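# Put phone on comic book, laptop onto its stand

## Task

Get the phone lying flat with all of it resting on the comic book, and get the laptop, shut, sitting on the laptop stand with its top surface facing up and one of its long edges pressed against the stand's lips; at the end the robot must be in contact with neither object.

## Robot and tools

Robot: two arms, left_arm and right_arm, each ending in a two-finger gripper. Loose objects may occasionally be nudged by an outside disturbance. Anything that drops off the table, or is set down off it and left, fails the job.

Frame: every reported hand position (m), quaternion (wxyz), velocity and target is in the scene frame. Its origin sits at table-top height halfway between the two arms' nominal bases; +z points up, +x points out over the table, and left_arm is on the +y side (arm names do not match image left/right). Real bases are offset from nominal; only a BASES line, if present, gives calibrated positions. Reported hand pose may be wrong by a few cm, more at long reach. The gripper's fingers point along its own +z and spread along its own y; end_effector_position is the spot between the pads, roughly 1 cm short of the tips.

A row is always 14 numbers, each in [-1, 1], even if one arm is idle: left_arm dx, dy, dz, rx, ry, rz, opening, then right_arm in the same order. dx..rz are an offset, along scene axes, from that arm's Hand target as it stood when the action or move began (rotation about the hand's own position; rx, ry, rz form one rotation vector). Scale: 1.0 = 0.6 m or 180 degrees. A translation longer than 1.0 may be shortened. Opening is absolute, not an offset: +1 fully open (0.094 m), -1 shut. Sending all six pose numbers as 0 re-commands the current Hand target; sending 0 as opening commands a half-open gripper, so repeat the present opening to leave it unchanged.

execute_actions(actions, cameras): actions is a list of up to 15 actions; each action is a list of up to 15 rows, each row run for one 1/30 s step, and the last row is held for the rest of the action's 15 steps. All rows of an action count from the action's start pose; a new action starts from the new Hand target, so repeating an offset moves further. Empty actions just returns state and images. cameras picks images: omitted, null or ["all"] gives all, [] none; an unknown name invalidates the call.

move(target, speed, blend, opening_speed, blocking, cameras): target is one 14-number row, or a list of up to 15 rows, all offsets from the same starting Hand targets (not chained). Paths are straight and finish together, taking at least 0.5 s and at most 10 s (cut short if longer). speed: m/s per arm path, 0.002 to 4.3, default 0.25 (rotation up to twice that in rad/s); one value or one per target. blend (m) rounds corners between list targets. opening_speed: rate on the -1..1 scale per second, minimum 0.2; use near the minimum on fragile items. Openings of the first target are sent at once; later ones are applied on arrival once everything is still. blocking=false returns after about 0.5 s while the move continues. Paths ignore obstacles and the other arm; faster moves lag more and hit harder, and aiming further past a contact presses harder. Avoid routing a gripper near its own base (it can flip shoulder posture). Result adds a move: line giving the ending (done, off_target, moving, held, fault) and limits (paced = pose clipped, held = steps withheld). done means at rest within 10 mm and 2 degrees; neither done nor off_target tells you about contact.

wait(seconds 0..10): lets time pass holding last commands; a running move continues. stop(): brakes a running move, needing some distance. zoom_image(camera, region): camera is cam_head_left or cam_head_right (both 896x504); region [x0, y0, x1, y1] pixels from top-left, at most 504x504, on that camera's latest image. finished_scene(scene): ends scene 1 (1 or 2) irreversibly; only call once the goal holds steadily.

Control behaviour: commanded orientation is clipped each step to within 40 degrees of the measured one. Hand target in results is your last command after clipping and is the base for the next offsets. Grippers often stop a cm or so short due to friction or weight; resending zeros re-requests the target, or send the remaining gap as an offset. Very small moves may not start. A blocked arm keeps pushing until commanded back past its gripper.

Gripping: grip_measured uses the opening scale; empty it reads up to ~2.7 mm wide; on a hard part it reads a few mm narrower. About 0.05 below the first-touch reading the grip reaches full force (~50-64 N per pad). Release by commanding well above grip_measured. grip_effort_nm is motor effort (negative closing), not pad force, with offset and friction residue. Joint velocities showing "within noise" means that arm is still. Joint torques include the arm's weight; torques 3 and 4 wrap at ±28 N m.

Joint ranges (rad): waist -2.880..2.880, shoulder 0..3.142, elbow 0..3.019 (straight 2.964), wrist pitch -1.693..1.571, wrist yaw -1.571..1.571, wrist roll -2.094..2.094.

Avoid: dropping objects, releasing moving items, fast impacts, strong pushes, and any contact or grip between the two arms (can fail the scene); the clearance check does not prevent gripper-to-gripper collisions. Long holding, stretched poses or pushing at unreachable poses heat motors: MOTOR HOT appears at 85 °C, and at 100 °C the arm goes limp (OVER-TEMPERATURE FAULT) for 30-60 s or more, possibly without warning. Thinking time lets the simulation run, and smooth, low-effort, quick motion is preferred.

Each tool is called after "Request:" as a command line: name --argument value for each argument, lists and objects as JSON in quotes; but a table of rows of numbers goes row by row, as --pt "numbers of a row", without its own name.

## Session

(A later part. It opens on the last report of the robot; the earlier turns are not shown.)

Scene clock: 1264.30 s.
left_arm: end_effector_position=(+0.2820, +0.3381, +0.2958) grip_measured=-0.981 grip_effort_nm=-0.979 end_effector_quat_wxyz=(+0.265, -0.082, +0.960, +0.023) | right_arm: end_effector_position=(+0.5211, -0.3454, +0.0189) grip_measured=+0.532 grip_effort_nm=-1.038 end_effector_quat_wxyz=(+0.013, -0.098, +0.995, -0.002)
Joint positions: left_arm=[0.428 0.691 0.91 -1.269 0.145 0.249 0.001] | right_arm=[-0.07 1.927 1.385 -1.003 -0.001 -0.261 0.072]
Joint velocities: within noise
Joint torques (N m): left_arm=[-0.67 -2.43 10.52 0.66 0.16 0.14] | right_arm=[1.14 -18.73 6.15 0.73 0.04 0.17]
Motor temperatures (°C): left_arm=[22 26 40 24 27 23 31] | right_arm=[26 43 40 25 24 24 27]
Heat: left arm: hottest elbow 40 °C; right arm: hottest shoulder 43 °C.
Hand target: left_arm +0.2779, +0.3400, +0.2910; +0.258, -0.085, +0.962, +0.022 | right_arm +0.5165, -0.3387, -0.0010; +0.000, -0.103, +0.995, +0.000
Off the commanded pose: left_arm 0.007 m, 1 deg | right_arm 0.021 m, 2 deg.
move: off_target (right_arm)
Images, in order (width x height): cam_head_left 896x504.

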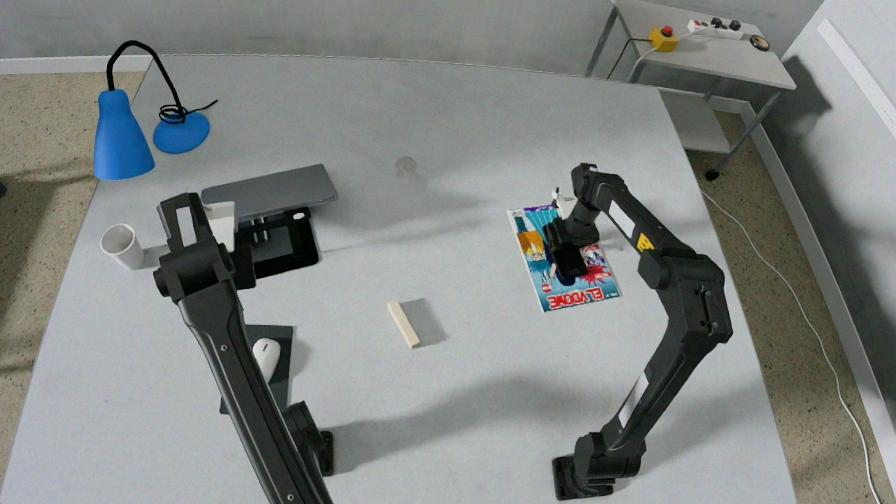

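Request:
move --target '[0,0,0,0,0,0,-1,0.003,-0.008,0.01,0,0,0,0.95]' --speed 0.03 --opening_speed 0.3 --cameras '["cam_head_left"]'

Request:
zoom_image --camera "cam_head_left" --region '[490, 190, 650, 330]'

Scene clock: 1268.93 s.
left_arm: end_effector_position=(+0.2820, +0.3381, +0.2958) grip_measured=-0.981 grip_effort_nm=-0.979 end_effector_quat_wxyz=(+0.265, -0.082, +0.960, +0.023) | right_arm: end_effector_position=(+0.5211, -0.3455, +0.0189) grip_measured=+0.948 grip_effort_nm=0.071 end_effector_quat_wxyz=(+0.013, -0.098, +0.995, -0.002)
Joint positions: left_arm=[0.428 0.691 0.91 -1.269 0.145 0.249 0.001] | right_arm=[-0.07 1.927 1.385 -1.003 0 -0.261 0.091]
Joint velocities: within noise
Joint torques (N m): left_arm=[-0.73 -2.67 10.63 0.8 0.23 0.06] | right_arm=[0.56 -19.02 7.08 0.2 0.01 0.09]
Motor temperatures (°C): left_arm=[22 26 40 24 27 23 31] | right_arm=[26 43 39 25 24 24 27]
Heat: left arm: hottest elbow 40 °C; right arm: hottest shoulder 43 °C.
Hand target: left_arm +0.2779, +0.3400, +0.2910; +0.258, -0.085, +0.962, +0.022 | right_arm +0.5182, -0.3436, +0.0050; +0.000, -0.103, +0.995, +0.000
Off the commanded pose: left_arm 0.007 m, 1 deg | right_arm 0.014 m, 2 deg.
move: off_target (right_arm)
Images, in order (width x height): cam_head_left 896x504.

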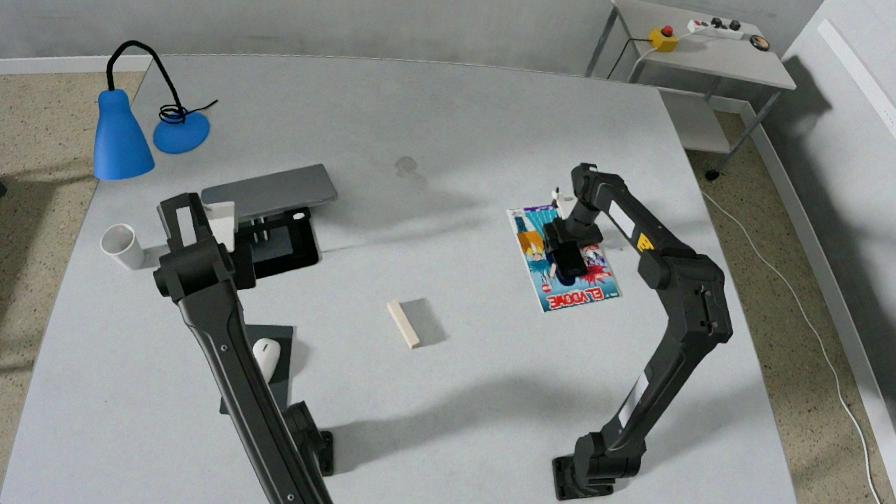

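Scaled by 3.150.

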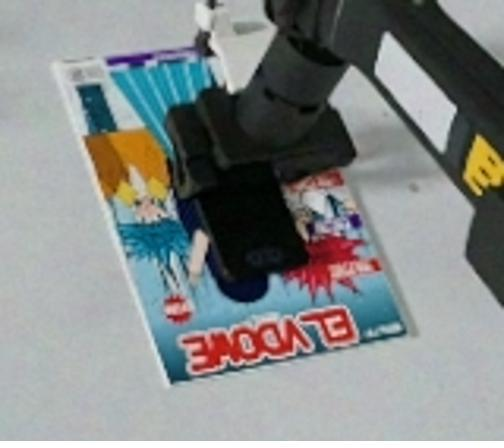

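Request:
move --pt "0 0 0 0 0 0 -1 0.0 0 0.07 0 0 0 0.95" --pt "0 0 0 0 0 0 -1 -0.1 -0.1 0.4 0 0 0 0.95" --speed 0.1

Request:
zoom_image --camera "cam_head_left" --region '[490, 190, 650, 330]'

Request:
zoom_image --camera "cam_head_right" --region '[500, 190, 660, 330]'

Scene clock: 1275.63 s.
left_arm: end_effector_position=(+0.2820, +0.3381, +0.2958) grip_measured=-0.981 grip_effort_nm=-0.984 end_effector_quat_wxyz=(+0.265, -0.082, +0.960, +0.023) | right_arm: end_effector_position=(+0.4451, -0.3953, +0.2175) grip_measured=+0.949 grip_effort_nm=0.066 end_effector_quat_wxyz=(-0.029, -0.105, +0.994, +0.009)
Joint positions: left_arm=[0.428 0.691 0.91 -1.269 0.145 0.249 0.001] | right_arm=[-0.184 1.642 1.536 -1.525 0 -0.388 0.092]
Joint velocities: within noise
Joint torques (N m): left_arm=[-0.44 -2.55 10.47 0.85 0.19 0.11] | right_arm=[-0.32 -18.26 12.48 -0.43 0.03 0.08]
Motor temperatures (°C): left_arm=[22 26 40 24 27 23 31] | right_arm=[26 43 40 25 24 24 26]
Heat: left arm: hottest elbow 40 °C; right arm: hottest shoulder 43 °C.
Hand target: left_arm +0.2779, +0.3400, +0.2910; +0.258, -0.085, +0.962, +0.022 | right_arm +0.4582, -0.4035, +0.2450; +0.000, -0.103, +0.995, +0.000
Off the commanded pose: left_arm 0.007 m, 1 deg | right_arm 0.032 m, 3 deg.
move: off_target (right_arm)

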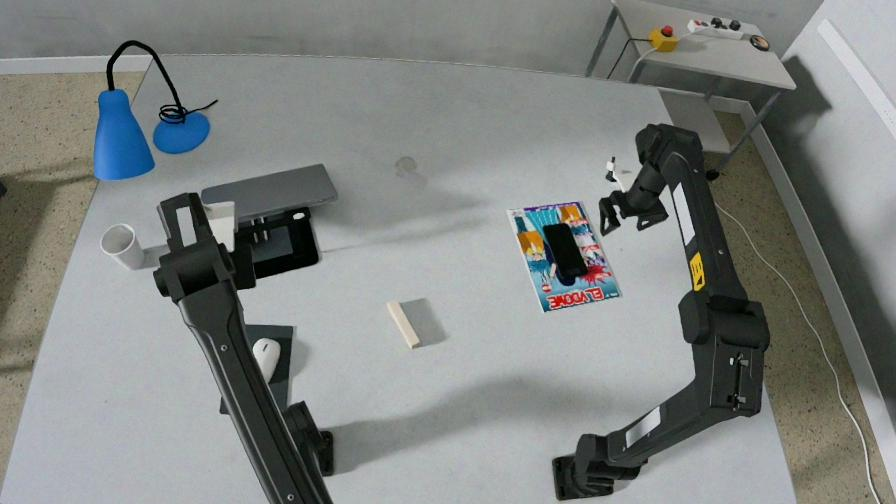

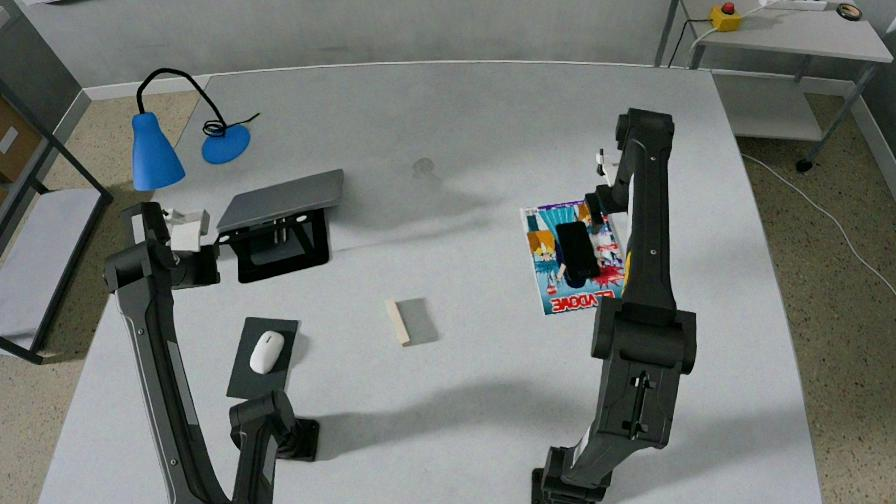

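Scaled by 3.150.

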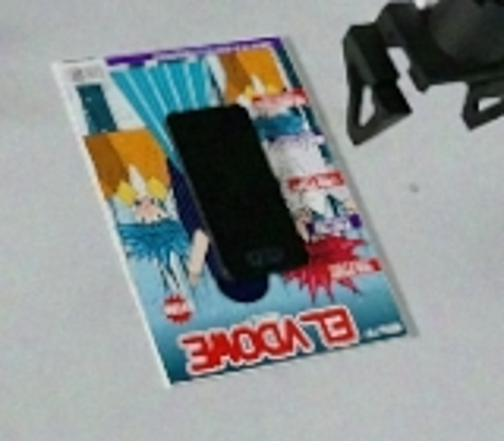

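Scaled by 3.150.

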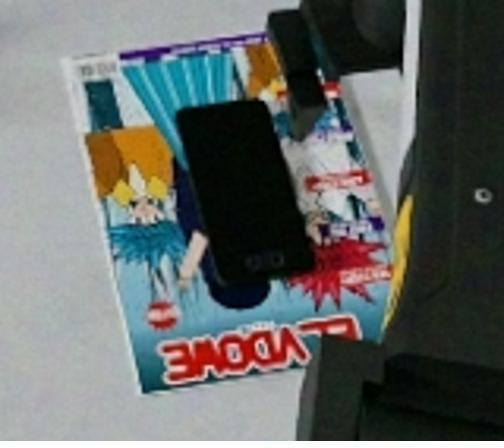

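Request:
move --target '[0.0,0.33,0.0,0,0,0,-1,0,0,0,0,0,0,0.95]' --speed 0.25

Request:
zoom_image --camera "cam_head_left" --region '[190, 150, 350, 290]'

Request:
zoom_image --camera "cam_head_right" --region '[200, 150, 360, 290]'

Scene clock: 1280.43 s.
left_arm: end_effector_position=(+0.2698, +0.5172, +0.2601) grip_measured=-0.981 grip_effort_nm=-0.979 end_effector_quat_wxyz=(+0.237, -0.092, +0.967, -0.007) | right_arm: end_effector_position=(+0.4450, -0.3953, +0.2175) grip_measured=+0.949 grip_effort_nm=0.066 end_effector_quat_wxyz=(-0.029, -0.105, +0.994, +0.009)
Joint positions: left_arm=[1.007 1.1 1.06 -1.245 0.39 0.79 0.001] | right_arm=[-0.184 1.642 1.536 -1.525 0 -0.389 0.092]
Joint velocities: within noise
Joint torques (N m): left_arm=[0.03 -8.18 17.88 0.99 0.38 0.11] | right_arm=[-0.44 -18.55 12.57 -0.28 0.03 0.09]
Motor temperatures (°C): left_arm=[22 26 40 24 27 23 31] | right_arm=[26 43 41 25 24 24 26]
Heat: left arm: hottest elbow 40 °C; right arm: hottest shoulder 43 °C.
Hand target: left_arm +0.2779, +0.5380, +0.2911; +0.258, -0.085, +0.962, +0.022 | right_arm +0.4582, -0.4035, +0.2450; +0.000, -0.103, +0.995, +0.000
Off the commanded pose: left_arm 0.038 m, 4 deg | right_arm 0.032 m, 3 deg.
move: off_target (left_arm, right_arm)

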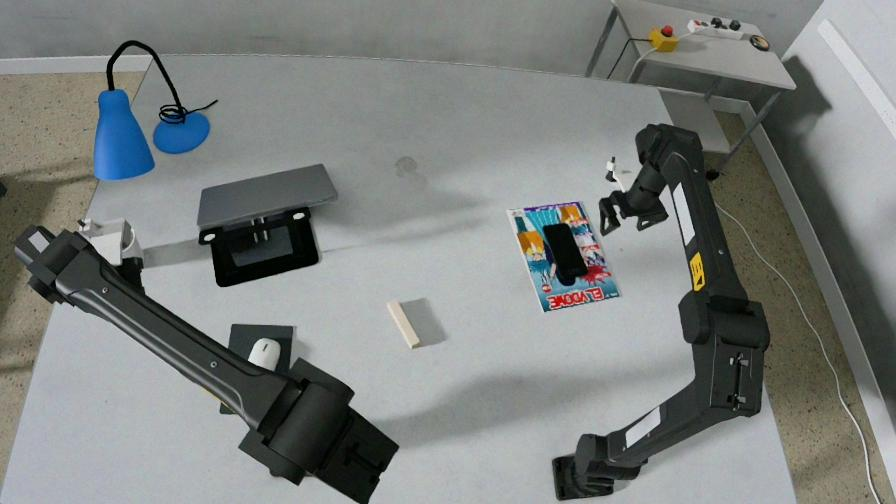

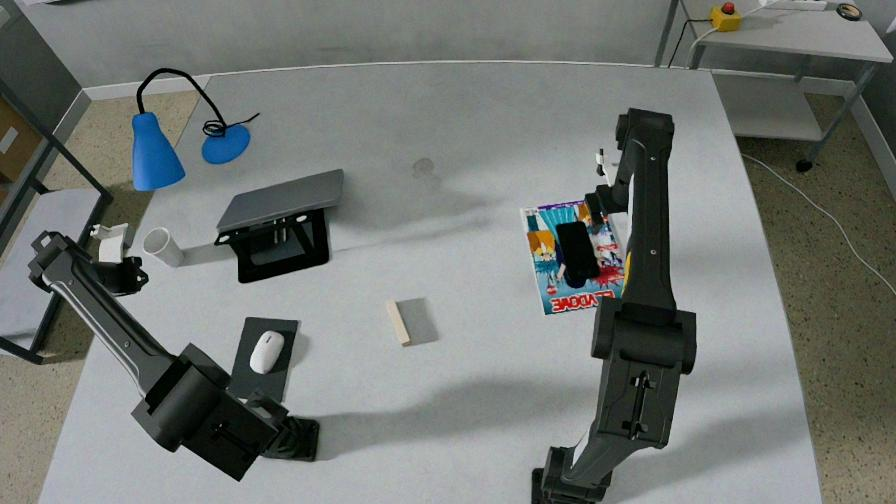

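Scaled by 3.150.

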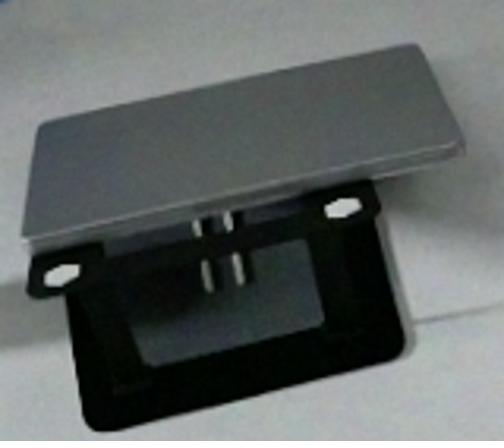

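Scaled by 3.150.

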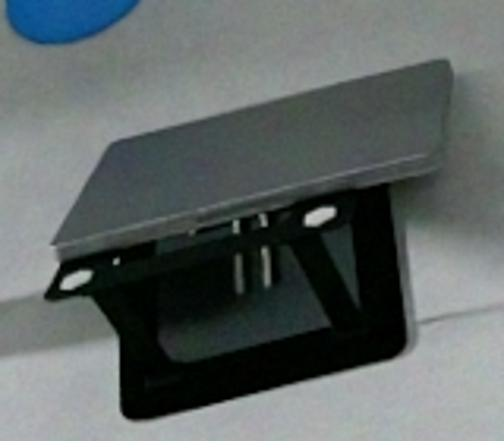

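Request:
finished_scene --scene 1

The scene is finished: the task was done.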